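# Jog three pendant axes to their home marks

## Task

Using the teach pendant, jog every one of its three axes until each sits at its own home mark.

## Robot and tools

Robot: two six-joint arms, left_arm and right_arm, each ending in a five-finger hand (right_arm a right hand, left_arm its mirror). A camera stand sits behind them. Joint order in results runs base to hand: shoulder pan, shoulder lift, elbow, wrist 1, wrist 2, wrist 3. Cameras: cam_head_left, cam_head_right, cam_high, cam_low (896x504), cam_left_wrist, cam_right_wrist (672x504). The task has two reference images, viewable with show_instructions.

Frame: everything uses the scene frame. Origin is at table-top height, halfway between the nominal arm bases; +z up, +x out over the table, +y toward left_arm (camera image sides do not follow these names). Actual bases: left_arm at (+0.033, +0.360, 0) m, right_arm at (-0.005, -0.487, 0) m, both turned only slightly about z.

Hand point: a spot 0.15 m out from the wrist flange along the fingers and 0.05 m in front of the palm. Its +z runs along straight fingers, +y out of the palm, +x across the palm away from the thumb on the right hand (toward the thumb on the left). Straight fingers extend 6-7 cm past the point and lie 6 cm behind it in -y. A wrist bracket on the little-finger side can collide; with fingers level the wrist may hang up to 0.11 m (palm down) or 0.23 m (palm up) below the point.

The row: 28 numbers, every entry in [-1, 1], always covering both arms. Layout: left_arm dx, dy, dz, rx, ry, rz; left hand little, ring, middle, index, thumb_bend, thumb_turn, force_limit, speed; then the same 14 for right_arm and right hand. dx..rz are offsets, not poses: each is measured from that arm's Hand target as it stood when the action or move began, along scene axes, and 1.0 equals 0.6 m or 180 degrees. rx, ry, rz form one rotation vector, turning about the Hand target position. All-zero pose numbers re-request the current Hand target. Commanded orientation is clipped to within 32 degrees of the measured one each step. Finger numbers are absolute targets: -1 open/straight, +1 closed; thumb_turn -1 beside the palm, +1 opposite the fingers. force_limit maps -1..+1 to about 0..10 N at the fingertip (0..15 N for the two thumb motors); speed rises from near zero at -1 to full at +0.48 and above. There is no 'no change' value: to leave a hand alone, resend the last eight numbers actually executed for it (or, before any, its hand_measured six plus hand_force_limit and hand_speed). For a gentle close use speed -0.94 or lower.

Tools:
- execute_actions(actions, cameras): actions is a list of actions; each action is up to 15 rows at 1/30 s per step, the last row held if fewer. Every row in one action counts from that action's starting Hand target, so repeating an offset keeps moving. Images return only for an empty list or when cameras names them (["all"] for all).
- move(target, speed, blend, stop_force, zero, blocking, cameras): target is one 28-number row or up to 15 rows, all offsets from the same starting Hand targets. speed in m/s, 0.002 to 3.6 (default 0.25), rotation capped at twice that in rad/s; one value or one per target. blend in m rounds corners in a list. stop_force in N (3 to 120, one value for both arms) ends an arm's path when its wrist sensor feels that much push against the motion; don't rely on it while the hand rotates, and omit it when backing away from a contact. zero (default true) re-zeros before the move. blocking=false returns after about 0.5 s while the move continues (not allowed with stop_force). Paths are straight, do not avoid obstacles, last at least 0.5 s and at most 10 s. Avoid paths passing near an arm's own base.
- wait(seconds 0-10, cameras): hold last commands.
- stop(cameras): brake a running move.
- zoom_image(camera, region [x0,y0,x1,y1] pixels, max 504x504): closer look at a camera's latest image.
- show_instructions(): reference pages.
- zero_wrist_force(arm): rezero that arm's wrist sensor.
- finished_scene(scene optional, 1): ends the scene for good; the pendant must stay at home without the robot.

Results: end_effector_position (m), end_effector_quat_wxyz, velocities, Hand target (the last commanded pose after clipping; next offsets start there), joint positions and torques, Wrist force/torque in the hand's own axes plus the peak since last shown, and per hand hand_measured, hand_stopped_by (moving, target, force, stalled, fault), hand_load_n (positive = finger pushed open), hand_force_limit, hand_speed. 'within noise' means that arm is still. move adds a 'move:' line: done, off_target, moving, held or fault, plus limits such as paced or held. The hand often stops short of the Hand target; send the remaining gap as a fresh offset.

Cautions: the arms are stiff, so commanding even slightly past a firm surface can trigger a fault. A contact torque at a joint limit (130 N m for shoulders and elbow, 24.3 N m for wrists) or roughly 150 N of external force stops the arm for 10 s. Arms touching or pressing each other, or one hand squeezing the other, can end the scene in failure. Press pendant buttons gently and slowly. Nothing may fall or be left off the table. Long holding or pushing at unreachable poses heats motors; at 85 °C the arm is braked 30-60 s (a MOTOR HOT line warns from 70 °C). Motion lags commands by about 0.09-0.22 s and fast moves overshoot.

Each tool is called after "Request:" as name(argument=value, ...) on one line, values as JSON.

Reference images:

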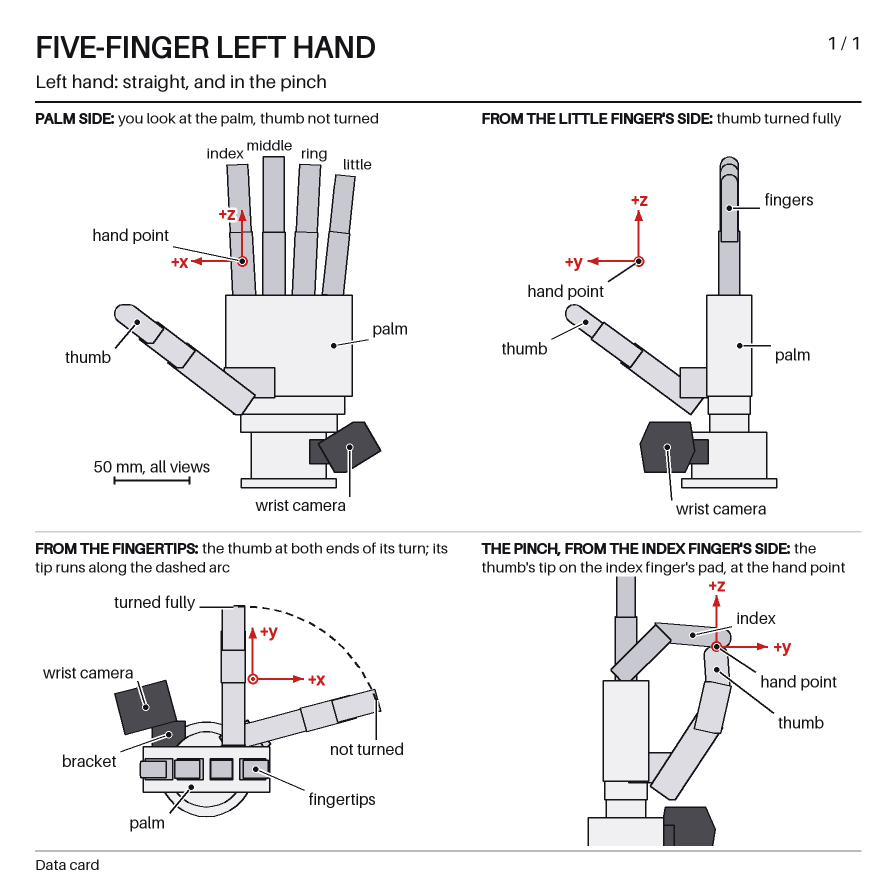

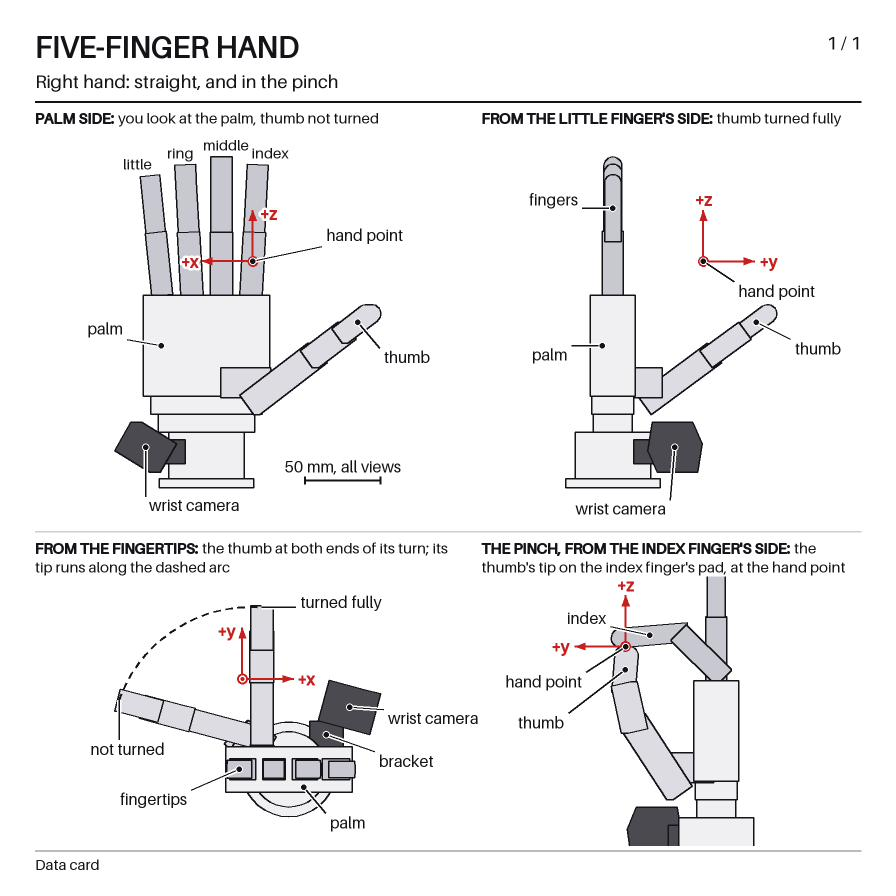

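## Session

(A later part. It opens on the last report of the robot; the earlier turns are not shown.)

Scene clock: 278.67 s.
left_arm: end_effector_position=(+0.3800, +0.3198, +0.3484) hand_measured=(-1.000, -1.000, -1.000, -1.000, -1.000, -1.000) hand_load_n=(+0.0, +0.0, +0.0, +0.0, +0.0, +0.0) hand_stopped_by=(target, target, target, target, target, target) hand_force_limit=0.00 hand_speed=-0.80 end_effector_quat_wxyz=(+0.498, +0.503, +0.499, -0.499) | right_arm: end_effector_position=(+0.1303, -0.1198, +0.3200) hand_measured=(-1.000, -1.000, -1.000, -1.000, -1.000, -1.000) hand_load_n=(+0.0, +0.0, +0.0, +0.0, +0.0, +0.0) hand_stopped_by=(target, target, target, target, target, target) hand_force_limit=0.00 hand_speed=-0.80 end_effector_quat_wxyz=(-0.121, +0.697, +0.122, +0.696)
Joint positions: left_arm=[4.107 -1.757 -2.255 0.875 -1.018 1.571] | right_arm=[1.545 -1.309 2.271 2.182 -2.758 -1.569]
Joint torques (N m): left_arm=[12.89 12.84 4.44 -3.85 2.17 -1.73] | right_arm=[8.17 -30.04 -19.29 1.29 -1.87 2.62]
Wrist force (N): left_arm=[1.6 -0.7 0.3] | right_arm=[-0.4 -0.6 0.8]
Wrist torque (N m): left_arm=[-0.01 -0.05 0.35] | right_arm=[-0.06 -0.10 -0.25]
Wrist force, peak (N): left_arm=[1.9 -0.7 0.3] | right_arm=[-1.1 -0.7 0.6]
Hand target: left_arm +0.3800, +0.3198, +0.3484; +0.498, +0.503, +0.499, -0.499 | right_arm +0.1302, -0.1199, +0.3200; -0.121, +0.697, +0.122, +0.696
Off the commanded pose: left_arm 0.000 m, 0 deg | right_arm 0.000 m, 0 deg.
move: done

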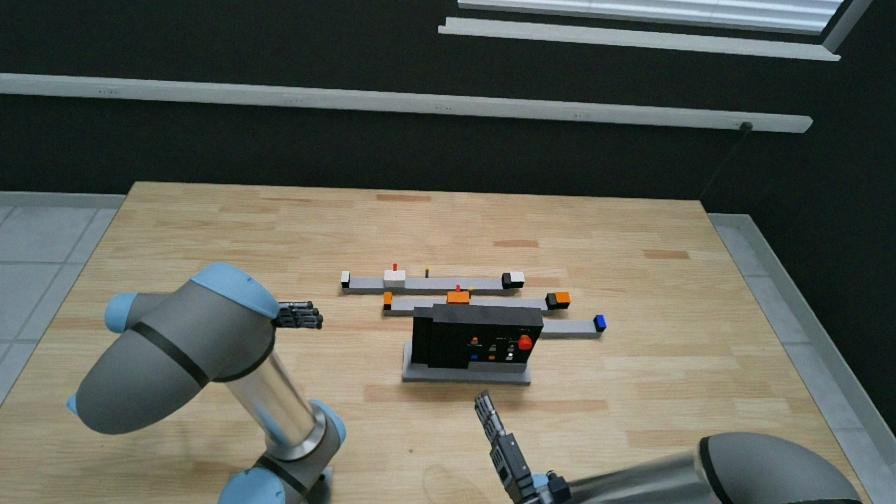

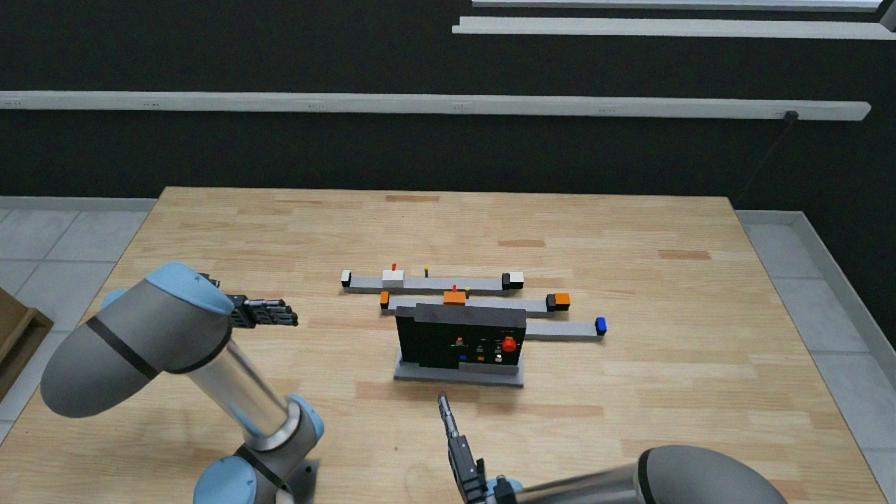

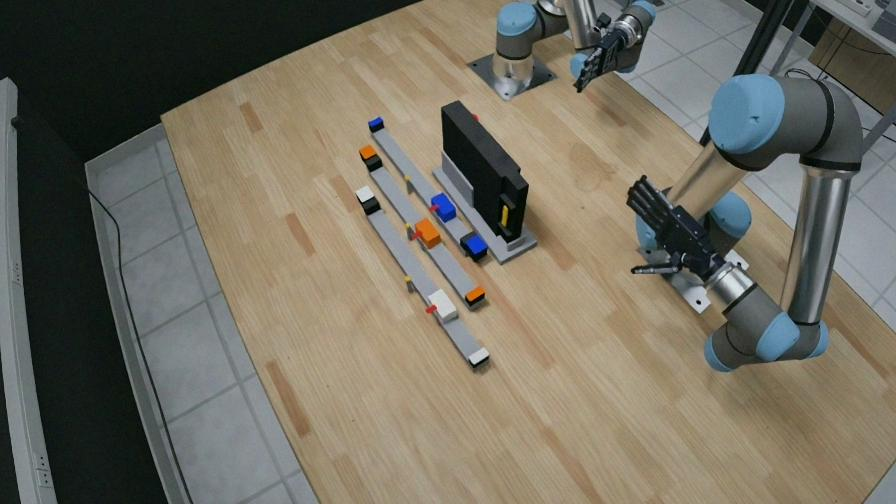

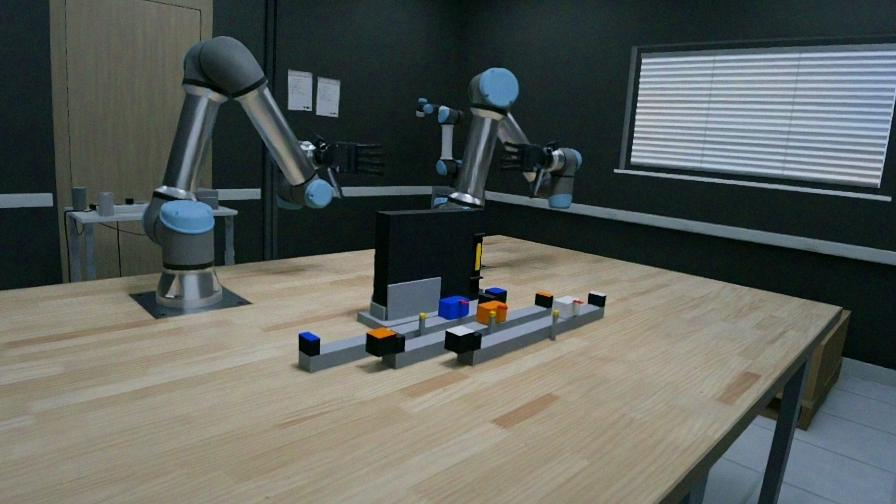

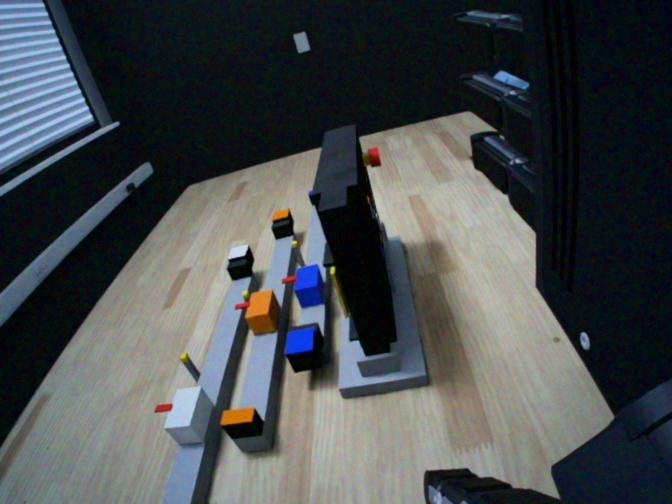

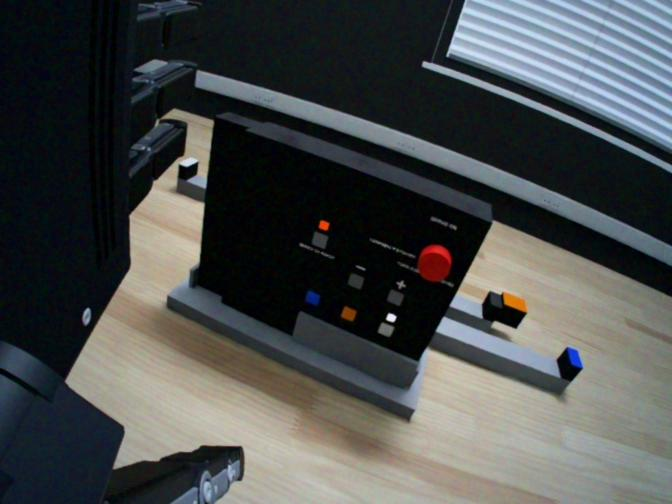

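Request:
move(target=[0, 0, 0, 0, 0, 0, -1, -1, -1, -1, -1, -1, 0, -0.8, 0.1, -0.05, -0.05, 0, 0, 0, -1, -1, -1, -1, -1, -1, 0, -0.8], speed=0.2, cameras=["cam_right_wrist"])

Request:
zoom_image(camera="cam_right_wrist", region=[270, 180, 500, 360])

Scene clock: 289.23 s.
left_arm: end_effector_position=(+0.3800, +0.3198, +0.3484) hand_measured=(-1.000, -1.000, -1.000, -1.000, -1.000, -1.000) hand_load_n=(+0.0, +0.0, +0.0, +0.0, +0.0, +0.0) hand_stopped_by=(target, target, target, target, target, target) hand_force_limit=0.00 hand_speed=-0.80 end_effector_quat_wxyz=(+0.498, +0.503, +0.499, -0.499) | right_arm: end_effector_position=(+0.1902, -0.1499, +0.2900) hand_measured=(-1.000, -1.000, -1.000, -1.000, -1.000, -1.000) hand_load_n=(+0.0, +0.0, +0.0, +0.0, +0.0, +0.0) hand_stopped_by=(target, target, target, target, target, target) hand_force_limit=0.00 hand_speed=-0.80 end_effector_quat_wxyz=(-0.121, +0.697, +0.122, +0.696)
Joint positions: left_arm=[4.107 -1.757 -2.255 0.875 -1.018 1.571] | right_arm=[1.34 -1.306 2.416 2.034 -2.553 -1.569]
Joint torques (N m): left_arm=[13.43 12.34 4.11 -3.79 2.23 -1.53] | right_arm=[-9.57 -10.76 -0.29 -2.82 1.73 -2.08]
Wrist force (N): left_arm=[1.7 -0.6 0.1] | right_arm=[-0.5 -0.8 0.8]
Wrist torque (N m): left_arm=[0.00 -0.06 0.36] | right_arm=[-0.10 -0.09 -0.17]
Wrist force, peak (N): left_arm=[1.8 -0.8 0.1] | right_arm=[-0.1 -1.5 0.3]
Hand target: left_arm +0.3800, +0.3198, +0.3484; +0.498, +0.503, +0.499, -0.499 | right_arm +0.1902, -0.1499, +0.2900; -0.121, +0.697, +0.122, +0.696
Off the commanded pose: left_arm 0.000 m, 0 deg | right_arm 0.000 m, 0 deg.
move: done
Images, in order (width x height): cam_right_wrist 672x504.

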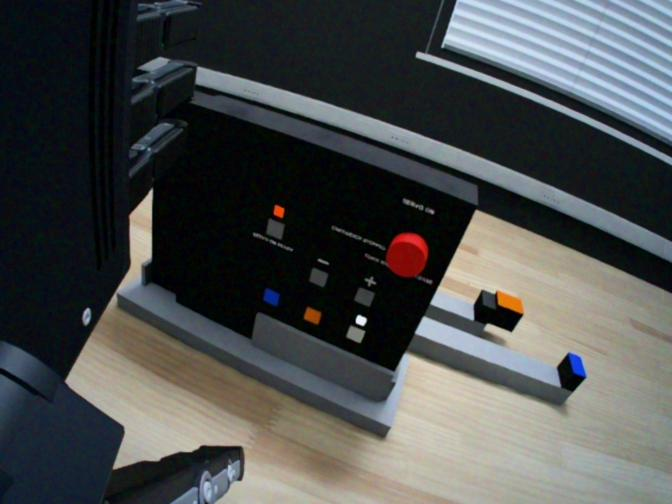

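Scaled by 2.191 from the camera's 672x504 image, which has a finer 960x720 frame.

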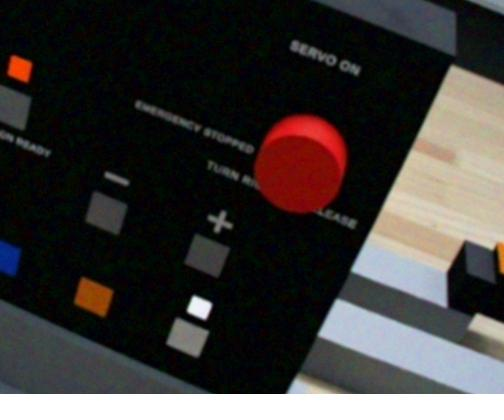

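Request:
move(target=[0, 0, 0, 0, 0, 0, -1, -1, -1, -1, -1, -1, 0, -0.8, 0, 0, -0.1, 0, 0, 0, -1, -1, -1, -1, -1, -1, 0, -0.8], speed=0.2, cameras=["cam_right_wrist"])

Request:
move(target=[0, 0, 0, 0, 0, 0, -1, -1, -1, -1, -1, -1, 0, -0.8, 0, -0.1, 0, 0, 0, 0, -1, -1, -1, -1, -1, -1, 0, -0.8], speed=0.2, cameras=["cam_right_wrist", "cam_head_right", "cam_high"])

Scene clock: 318.57 s.
left_arm: end_effector_position=(+0.3800, +0.3198, +0.3484) hand_measured=(-1.000, -1.000, -1.000, -1.000, -1.000, -1.000) hand_load_n=(+0.0, +0.0, +0.0, +0.0, +0.0, +0.0) hand_stopped_by=(target, target, target, target, target, target) hand_force_limit=0.00 hand_speed=-0.80 end_effector_quat_wxyz=(+0.498, +0.503, +0.499, -0.499) | right_arm: end_effector_position=(+0.1902, -0.1499, +0.2300) hand_measured=(-1.000, -1.000, -1.000, -1.000, -1.000, -1.000) hand_load_n=(+0.0, -0.5, +0.0, +0.0, +0.0, +0.0) hand_stopped_by=(target, target, target, target, target, target) hand_force_limit=0.00 hand_speed=-0.80 end_effector_quat_wxyz=(-0.121, +0.697, +0.122, +0.696)
Joint positions: left_arm=[4.107 -1.757 -2.255 0.875 -1.018 1.571] | right_arm=[1.339 -1.104 2.432 1.816 -2.553 -1.569]
Joint torques (N m): left_arm=[12.71 16.5 5.89 -3.48 1.97 -1.48] | right_arm=[8.55 -13.31 -13.04 -2.63 -1.72 -2.36]
Wrist force (N): left_arm=[1.5 -0.5 0.3] | right_arm=[-0.3 -0.6 0.9]
Wrist torque (N m): left_arm=[0.00 -0.03 0.34] | right_arm=[-0.07 -0.10 -0.15]
Wrist force, peak (N): left_arm=[1.9 -0.7 0.4] | right_arm=[-1.2 -0.7 0.9]
Hand target: left_arm +0.3800, +0.3198, +0.3484; +0.498, +0.503, +0.499, -0.499 | right_arm +0.1902, -0.1499, +0.2300; -0.121, +0.697, +0.122, +0.696
Off the commanded pose: left_arm 0.000 m, 0 deg | right_arm 0.000 m, 0 deg.
move: done
Images, in order (width x height): cam_right_wrist 672x504.

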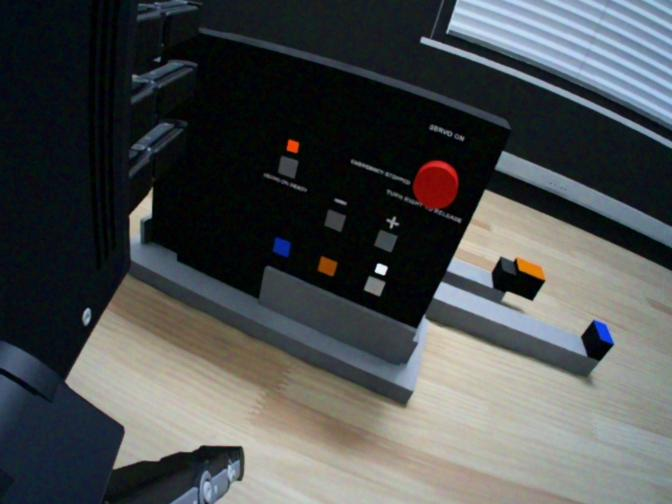

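Scene clock: 319.40 s.
left_arm: end_effector_position=(+0.3800, +0.3198, +0.3484) hand_measured=(-1.000, -1.000, -1.000, -1.000, -1.000, -1.000) hand_load_n=(+0.0, +0.0, +0.0, +0.0, +0.0, +0.0) hand_stopped_by=(target, target, target, target, target, target) hand_force_limit=0.00 hand_speed=-0.80 end_effector_quat_wxyz=(+0.498, +0.503, +0.499, -0.499) | right_arm: end_effector_position=(+0.1903, -0.1734, +0.2302) hand_measured=(-1.000, -1.000, -1.000, -1.000, -1.000, -1.000) hand_load_n=(+0.0, +0.0, +0.0, +0.0, +0.0, +0.0) hand_stopped_by=(target, target, target, target, target, target) hand_force_limit=0.00 hand_speed=-0.80 end_effector_quat_wxyz=(-0.121, +0.697, +0.121, +0.696)
Joint positions: left_arm=[4.107 -1.757 -2.255 0.875 -1.018 1.571] | right_arm=[1.318 -1.126 2.498 1.771 -2.533 -1.569]
Joint torques (N m): left_arm=[13.41 16.49 4.92 -3.6 2.21 -1.68] | right_arm=[8.95 -13.04 -13.17 0.85 -1.75 -2.36]
Wrist force (N): left_arm=[1.8 -0.7 0.3] | right_arm=[-0.8 -0.9 1.0]
Wrist torque (N m): left_arm=[-0.02 -0.06 0.36] | right_arm=[-0.12 -0.06 -0.21]
Wrist force, peak (N): left_arm=[1.7 -0.8 0.3] | right_arm=[-1.0 2.6 -0.3]
Hand target: left_arm +0.3800, +0.3198, +0.3484; +0.498, +0.503, +0.499, -0.499 | right_arm +0.1903, -0.1733, +0.2302; -0.121, +0.697, +0.121, +0.696 (not the last commanded pose)
Off the commanded pose: left_arm 0.000 m, 0 deg | right_arm 0.036 m, 0 deg.
move: held (right_arm; a check stopped the path); limits=held
pose unreachable (right arm): on one or more control steps of this call, first in action 0 (counted from 0), this arm could not follow its commanded pose, so it was not sent that pose on those steps. It may still have moved: this result reports where it is.
cause: moving toward the commanded pose would bring two parts of the arm too close to each other (joints 4 (wrist 1) to 6 (wrist 3) lie between them).
Images, in order (width x height): cam_head_right 896x504, cam_high 896x504, cam_right_wrist 672x504.

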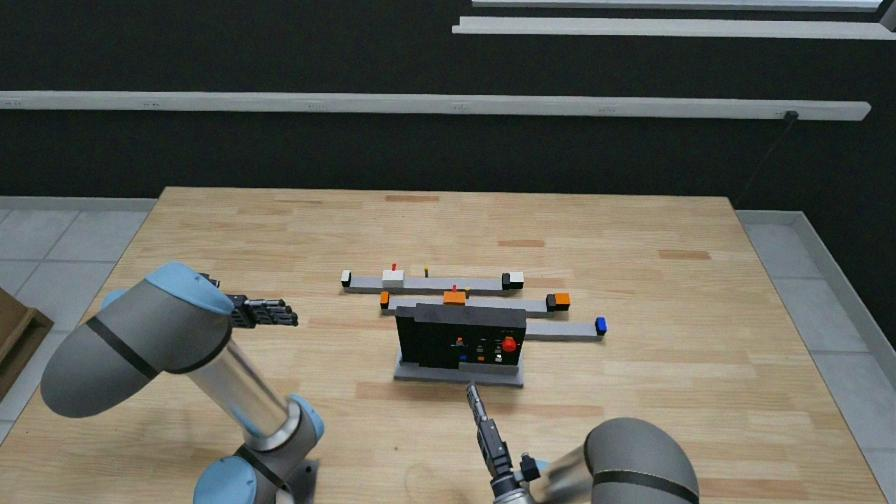

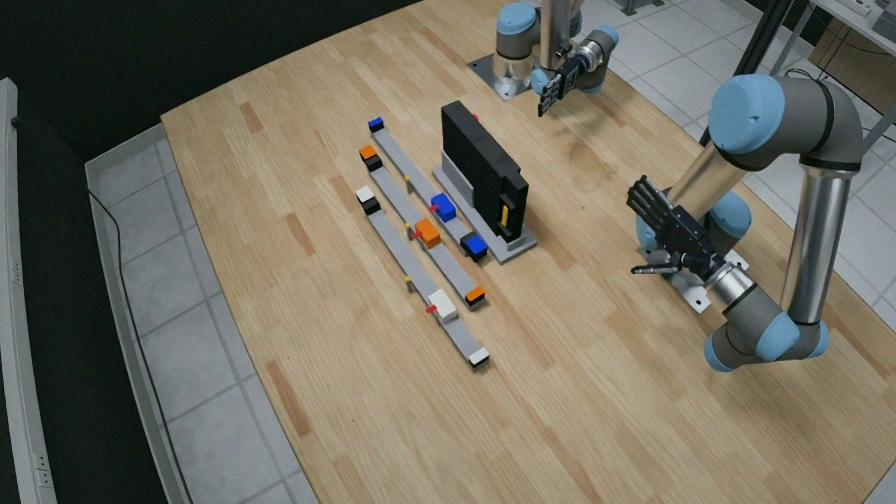

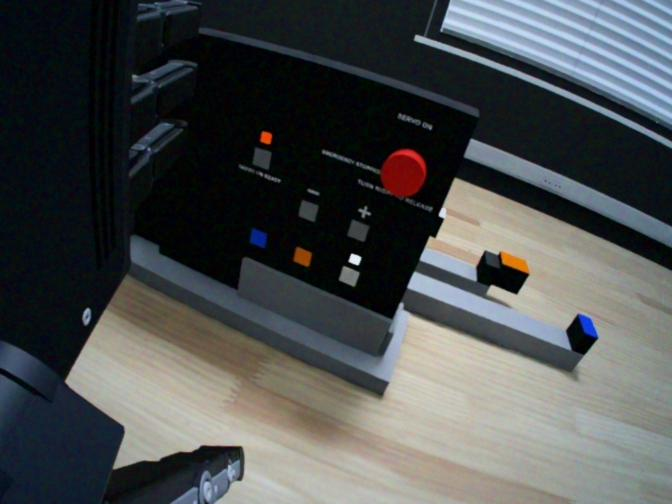

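Request:
move(target=[[0, 0, 0, 0, 0, 0, -1, -1, -1, -1, -1, -1, 0, -0.8, -0.117, 0.122, 0.217, 0, 0, 0, 1, 1, 1, -1, -1, -1, 0, -0.3], [0, 0, 0, 0, 0, 0, -1, -1, -1, -1, -1, -1, 0, -0.8, -0.08, 0.19, 0.17, -0.873, -0.153, 0.362, 1, 1, 1, -1, -1, -1, 0, -0.3]], speed=0.3, blend=[0.03, 0], cameras=["all"])

Scene clock: 456.70 s.
left_arm: end_effector_position=(+0.3800, +0.3198, +0.3484) hand_measured=(-1.000, -1.000, -1.000, -1.000, -1.000, -1.000) hand_load_n=(+0.0, +0.0, +0.0, +0.0, +0.0, +0.0) hand_stopped_by=(target, target, target, target, target, target) hand_force_limit=0.00 hand_speed=-0.80 end_effector_quat_wxyz=(+0.498, +0.503, +0.499, -0.499) | right_arm: end_effector_position=(+0.1423, -0.0593, +0.3322) hand_measured=(+1.000, +1.000, +1.000, -1.000, -1.000, -1.000) hand_load_n=(+0.0, +0.0, +0.0, +0.0, +0.0, +0.0) hand_stopped_by=(target, target, target, target, target, target) hand_force_limit=0.00 hand_speed=-0.30 end_effector_quat_wxyz=(+0.383, +0.000, +0.924, +0.002)
Joint positions: left_arm=[4.107 -1.757 -2.255 0.875 -1.018 1.571] | right_arm=[1.354 -1.881 2.146 4.22 -2.329 -3.461]
Joint torques (N m): left_arm=[12.89 22.87 3.66 -3.47 2.31 -1.54] | right_arm=[8.84 -0.45 -27.98 -0.67 -2.65 -2.38]
Wrist force (N): left_arm=[1.7 -0.6 0.3] | right_arm=[0.3 -0.7 0.8]
Wrist torque (N m): left_arm=[0.00 -0.07 0.35] | right_arm=[-0.19 -0.11 -0.08]
Wrist force, peak (N): left_arm=[2.0 -0.6 0.4] | right_arm=[-1.6 0.0 1.1]
Hand target: left_arm +0.3800, +0.3198, +0.3484; +0.498, +0.503, +0.499, -0.499 | right_arm +0.1423, -0.0593, +0.3322; +0.383, +0.000, +0.924, +0.002
Off the commanded pose: left_arm 0.000 m, 0 deg | right_arm 0.000 m, 0 deg.
move: done

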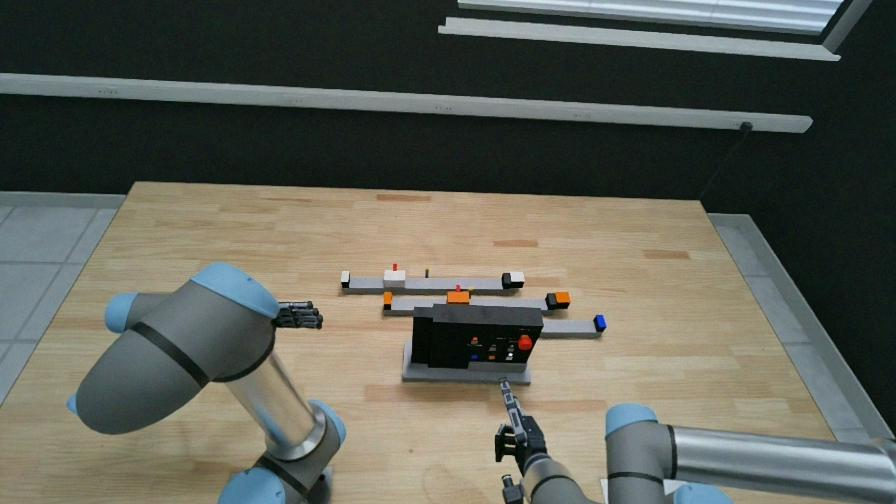

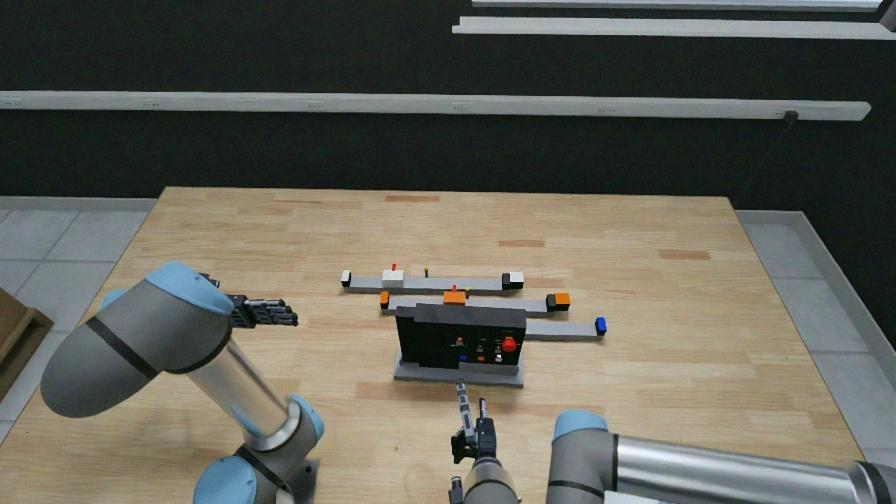

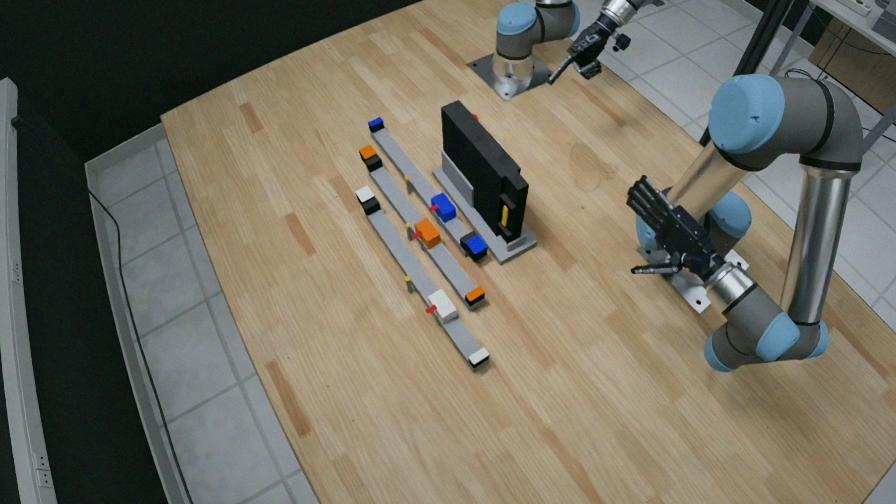

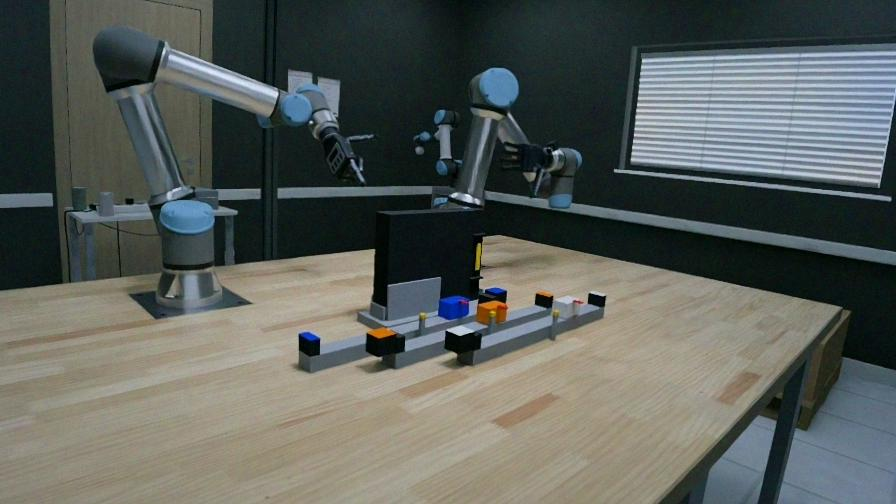

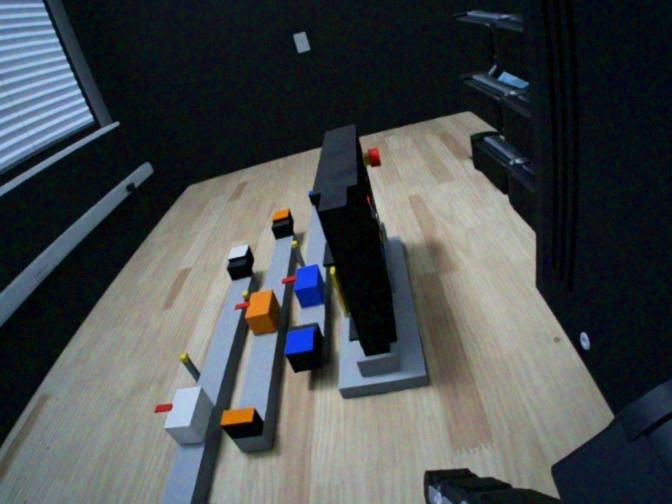

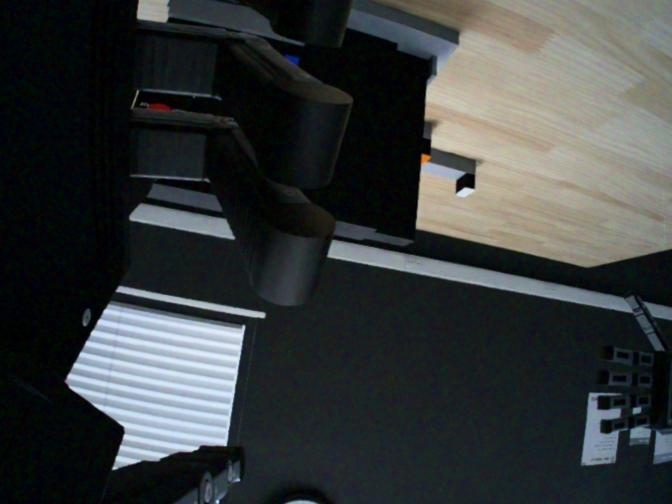

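Request:
move(target=[0, 0, 0, 0, 0, 0, -1, -1, -1, -1, -1, -1, 0, -0.8, 0.18, -0.068, -0.2, 0.2292, 0.1577, -0.4522, -1, -1, -1, 0, -1, -1, 0, -0.3], speed=0.3, cameras=["cam_right_wrist", "cam_head_left", "cam_head_right", "cam_left_wrist"])

Scene clock: 507.43 s.
left_arm: end_effector_position=(+0.3800, +0.3198, +0.3484) hand_measured=(-1.000, -1.000, -1.000, -1.000, -1.000, -1.000) hand_load_n=(+0.0, +0.0, +0.0, +0.0, +0.0, +0.0) hand_stopped_by=(target, target, target, target, target, target) hand_force_limit=0.00 hand_speed=-0.80 end_effector_quat_wxyz=(+0.498, +0.503, +0.499, -0.499) | right_arm: end_effector_position=(+0.2503, -0.1001, +0.2122) hand_measured=(-1.000, -1.000, -1.000, +0.000, -1.000, -1.000) hand_load_n=(+0.0, +0.0, +0.0, +0.0, +0.0, +0.0) hand_stopped_by=(target, target, target, target, target, target) hand_force_limit=0.00 hand_speed=-0.30 end_effector_quat_wxyz=(+0.055, +0.705, +0.704, +0.055)
Joint positions: left_arm=[4.107 -1.757 -2.255 0.875 -1.018 1.571] | right_arm=[0.92 -1.658 2.038 4.236 -1.694 -2.237]
Joint torques (N m): left_arm=[12.45 23.27 5.6 -3.48 1.88 -1.27] | right_arm=[-7.73 -7.48 -12.29 -4.55 1.34 2.35]
Wrist force (N): left_arm=[1.7 -0.5 0.3] | right_arm=[0.4 -0.3 0.5]
Wrist torque (N m): left_arm=[0.00 -0.07 0.36] | right_arm=[-0.14 -0.06 -0.10]
Wrist force, peak (N): left_arm=[2.0 -0.6 0.3] | right_arm=[0.5 -0.9 1.2]
Hand target: left_arm +0.3800, +0.3198, +0.3484; +0.498, +0.503, +0.499, -0.499 | right_arm +0.2503, -0.1001, +0.2122; +0.055, +0.706, +0.704, +0.055
Off the commanded pose: left_arm 0.000 m, 0 deg | right_arm 0.000 m, 0 deg.
move: done
Images, in order (width x height): cam_head_left 896x504, cam_head_right 896x504, cam_left_wrist 672x504, cam_right_wrist 672x504.

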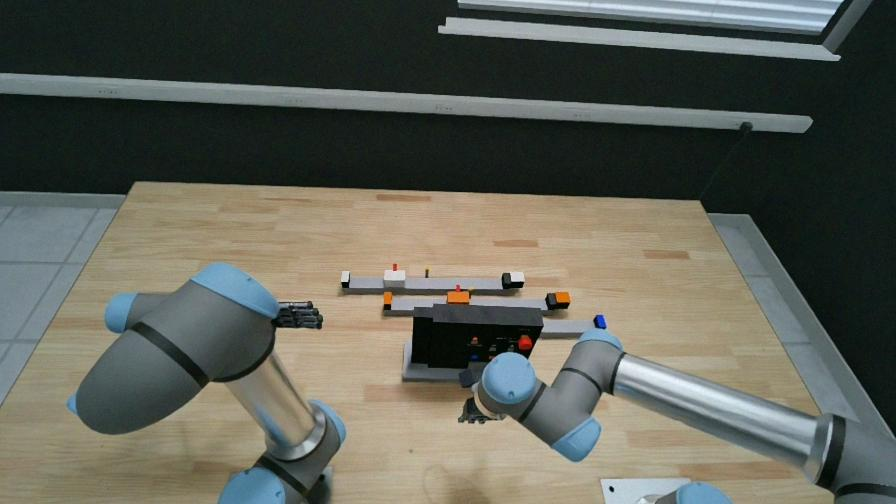

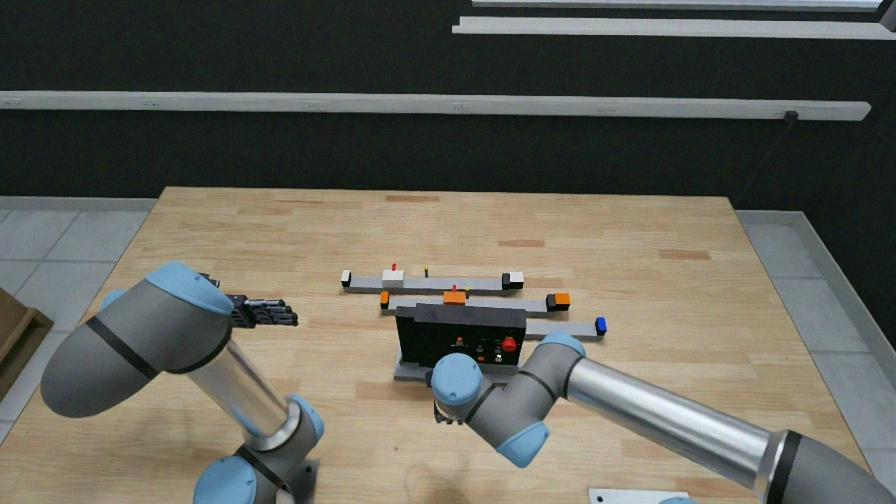

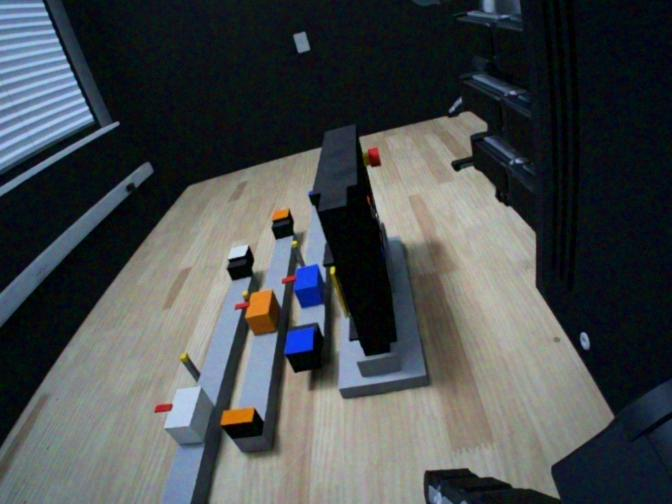

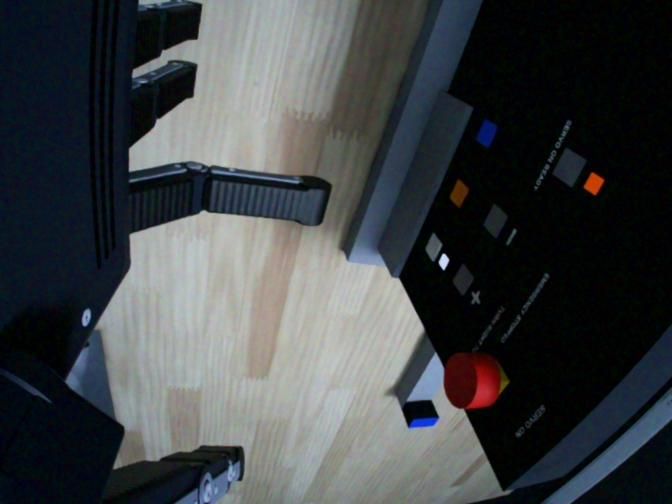

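Request:
move(target=[0, 0, 0, 0, 0, 0, -1, -1, -1, -1, -1, -1, 0, -0.8, 0.12, 0.043, -0.023, 0, 0, 0, -1, -1, -1, 0, -1, -1, 0, -0.3], speed=0.15, cameras=["cam_right_wrist", "cam_left_wrist"])

Scene clock: 526.80 s.
left_arm: end_effector_position=(+0.3800, +0.3198, +0.3484) hand_measured=(-1.000, -1.000, -1.000, -1.000, -1.000, -1.000) hand_load_n=(+0.0, +0.0, +0.0, +0.0, +0.0, +0.0) hand_stopped_by=(target, target, target, target, target, target) hand_force_limit=0.00 hand_speed=-0.80 end_effector_quat_wxyz=(+0.498, +0.503, +0.499, -0.499) | right_arm: end_effector_position=(+0.3222, -0.0744, +0.1984) hand_measured=(-1.000, -1.000, -1.000, +0.000, -1.000, -1.000) hand_load_n=(+0.0, +0.0, +0.0, +0.0, +0.0, +0.0) hand_stopped_by=(target, target, target, target, target, target) hand_force_limit=0.00 hand_speed=-0.30 end_effector_quat_wxyz=(+0.055, +0.706, +0.704, +0.055)
Joint positions: left_arm=[4.107 -1.757 -2.255 0.875 -1.018 1.571] | right_arm=[0.836 -1.513 1.936 4.183 -1.685 -2.321]
Joint torques (N m): left_arm=[11.4 22.97 4.05 -3.49 2.03 -1.12] | right_arm=[-9.23 -12.99 -25.82 -4.4 1.48 -2.16]
Wrist force (N): left_arm=[1.6 -0.5 0.3] | right_arm=[0.4 -0.4 1.0]
Wrist torque (N m): left_arm=[0.01 -0.07 0.36] | right_arm=[-0.15 -0.06 -0.01]
Wrist force, peak (N): left_arm=[1.9 -0.8 0.4] | right_arm=[0.3 -1.3 0.2]
Hand target: left_arm +0.3800, +0.3198, +0.3484; +0.498, +0.503, +0.499, -0.499 | right_arm +0.3223, -0.0743, +0.1984; +0.055, +0.706, +0.704, +0.055
Off the commanded pose: left_arm 0.000 m, 0 deg | right_arm 0.000 m, 0 deg.
move: done
Images, in order (width x height): cam_left_wrist 672x504, cam_right_wrist 672x504.

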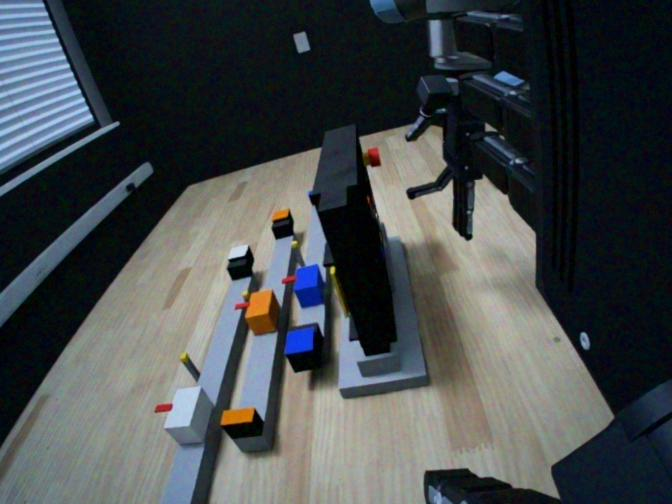

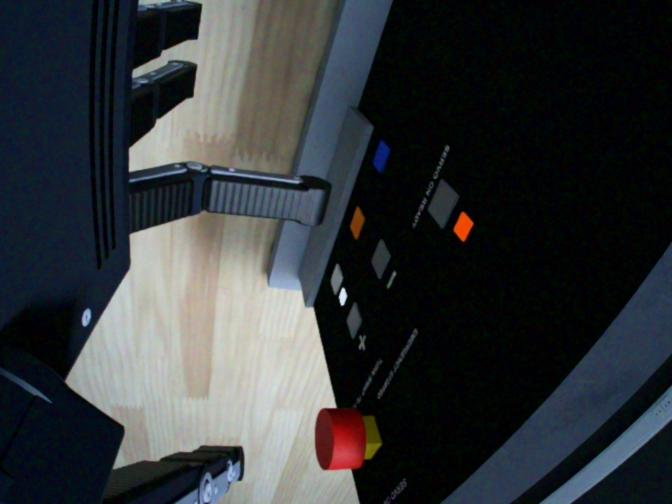

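Request:
move(target=[0, 0, 0, 0, 0, 0, -1, -1, -1, -1, -1, -1, 0, -0.8, 0.05, -0.005, -0.03, 0, 0, 0, -1, -1, -1, 0, -1, -1, 0, -0.3], speed=0.1, cameras=["cam_right_wrist", "cam_head_left"])

Scene clock: 556.93 s.
left_arm: end_effector_position=(+0.3800, +0.3198, +0.3484) hand_measured=(-1.000, -1.000, -1.000, -1.000, -1.000, -1.000) hand_load_n=(+0.0, +0.0, +0.0, +0.0, +0.0, +0.0) hand_stopped_by=(target, target, target, target, target, target) hand_force_limit=0.00 hand_speed=-0.80 end_effector_quat_wxyz=(+0.498, +0.503, +0.499, -0.499) | right_arm: end_effector_position=(+0.3522, -0.0773, +0.1805) hand_measured=(-1.000, -1.000, -1.000, +0.000, -1.000, -1.000) hand_load_n=(+0.0, +0.0, +0.0, +0.0, +0.0, +0.0) hand_stopped_by=(target, target, target, target, target, target) hand_force_limit=0.00 hand_speed=-0.30 end_effector_quat_wxyz=(+0.055, +0.706, +0.704, +0.055)
Joint positions: left_arm=[4.107 -1.757 -2.255 0.875 -1.018 1.571] | right_arm=[0.788 -1.464 1.935 4.13 -1.68 -2.37]
Joint torques (N m): left_arm=[12.51 24.14 4.76 -3.38 1.84 -1.09] | right_arm=[-9.27 -14.31 -26.92 -4.09 1.57 -2.08]
Wrist force (N): left_arm=[1.6 -0.5 0.4] | right_arm=[0.4 -0.2 0.6]
Wrist torque (N m): left_arm=[0.00 -0.05 0.35] | right_arm=[-0.11 -0.07 0.00]
Wrist force, peak (N): left_arm=[1.9 -0.7 0.2] | right_arm=[0.7 -0.5 1.1]
Hand target: left_arm +0.3800, +0.3198, +0.3484; +0.498, +0.503, +0.499, -0.499 | right_arm +0.3523, -0.0773, +0.1804; +0.055, +0.706, +0.704, +0.055
Off the commanded pose: left_arm 0.000 m, 0 deg | right_arm 0.000 m, 0 deg.
move: done
Images, in order (width x height): cam_head_left 896x504, cam_right_wrist 672x504.

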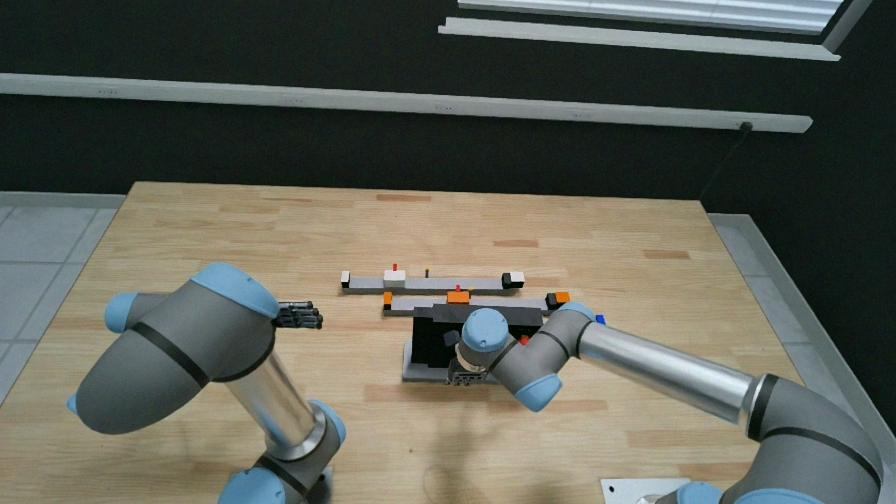

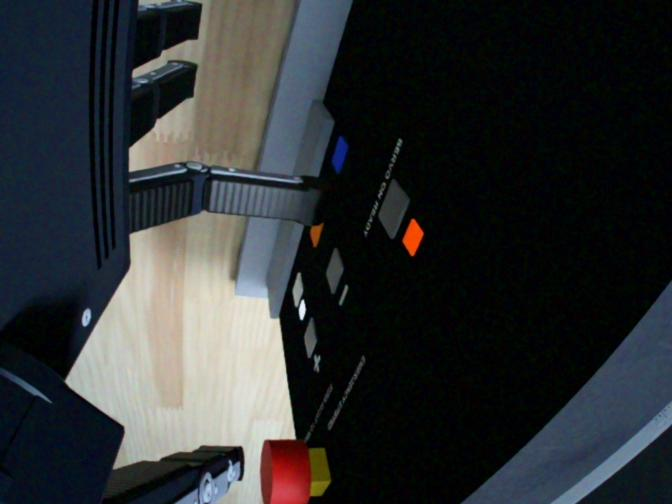

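Request:
move(target=[0, 0, 0, 0, 0, 0, -1, -1, -1, -1, -1, -1, 0, -0.8, 0.018, 0.005, 0.01, 0, 0, 0, -1, -1, -1, 0, -1, -1, 0, -0.3], speed=0.05, cameras=["cam_right_wrist"])

Request:
zoom_image(camera="cam_right_wrist", region=[220, 90, 440, 310])

Scene clock: 569.10 s.
left_arm: end_effector_position=(+0.3800, +0.3198, +0.3484) hand_measured=(-1.000, -1.000, -1.000, -1.000, -1.000, -1.000) hand_load_n=(+0.0, +0.0, +0.0, +0.0, +0.0, +0.0) hand_stopped_by=(target, target, target, target, target, target) hand_force_limit=0.00 hand_speed=-0.80 end_effector_quat_wxyz=(+0.498, +0.503, +0.499, -0.499) | right_arm: end_effector_position=(+0.3631, -0.0744, +0.1864) hand_measured=(-1.000, -1.000, -1.000, +0.000, -1.000, -1.000) hand_load_n=(+0.0, +0.0, +0.0, +0.0, +0.0, +0.0) hand_stopped_by=(target, target, target, target, target, target) hand_force_limit=0.00 hand_speed=-0.30 end_effector_quat_wxyz=(+0.055, +0.706, +0.704, +0.055)
Joint positions: left_arm=[4.107 -1.757 -2.255 0.875 -1.018 1.571] | right_arm=[0.777 -1.452 1.905 4.147 -1.679 -2.381]
Joint torques (N m): left_arm=[12.45 24.31 4.27 -3.3 2.06 -1.04] | right_arm=[-7.97 -15.35 -26.99 -0.55 1.54 -2.12]
Wrist force (N): left_arm=[1.6 -0.4 0.1] | right_arm=[0.3 -0.3 0.8]
Wrist torque (N m): left_arm=[0.02 -0.04 0.34] | right_arm=[-0.11 -0.06 0.00]
Wrist force, peak (N): left_arm=[1.9 -0.6 0.2] | right_arm=[0.6 -0.4 0.9]
Hand target: left_arm +0.3800, +0.3198, +0.3484; +0.498, +0.503, +0.499, -0.499 | right_arm +0.3631, -0.0743, +0.1864; +0.055, +0.706, +0.704, +0.055
Off the commanded pose: left_arm 0.000 m, 0 deg | right_arm 0.000 m, 0 deg.
move: done
Images, in order (width x height): cam_right_wrist 672x504.

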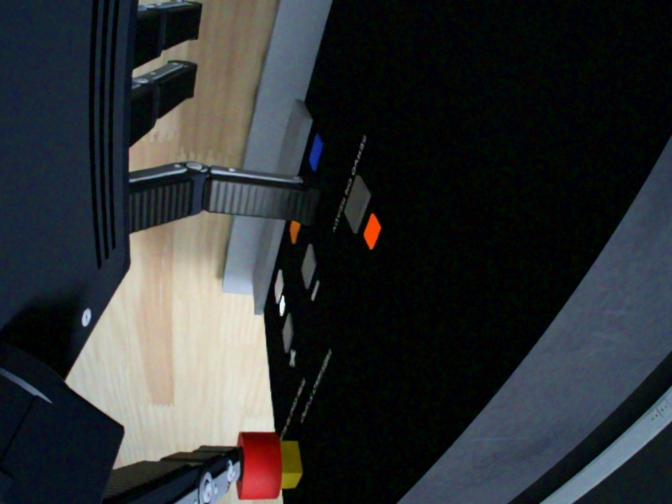

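Scaled by 2.291 from the camera's 672x504 image, which has a finer 960x720 frame.

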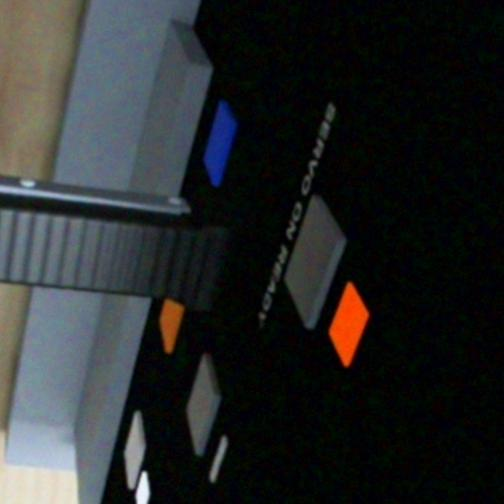

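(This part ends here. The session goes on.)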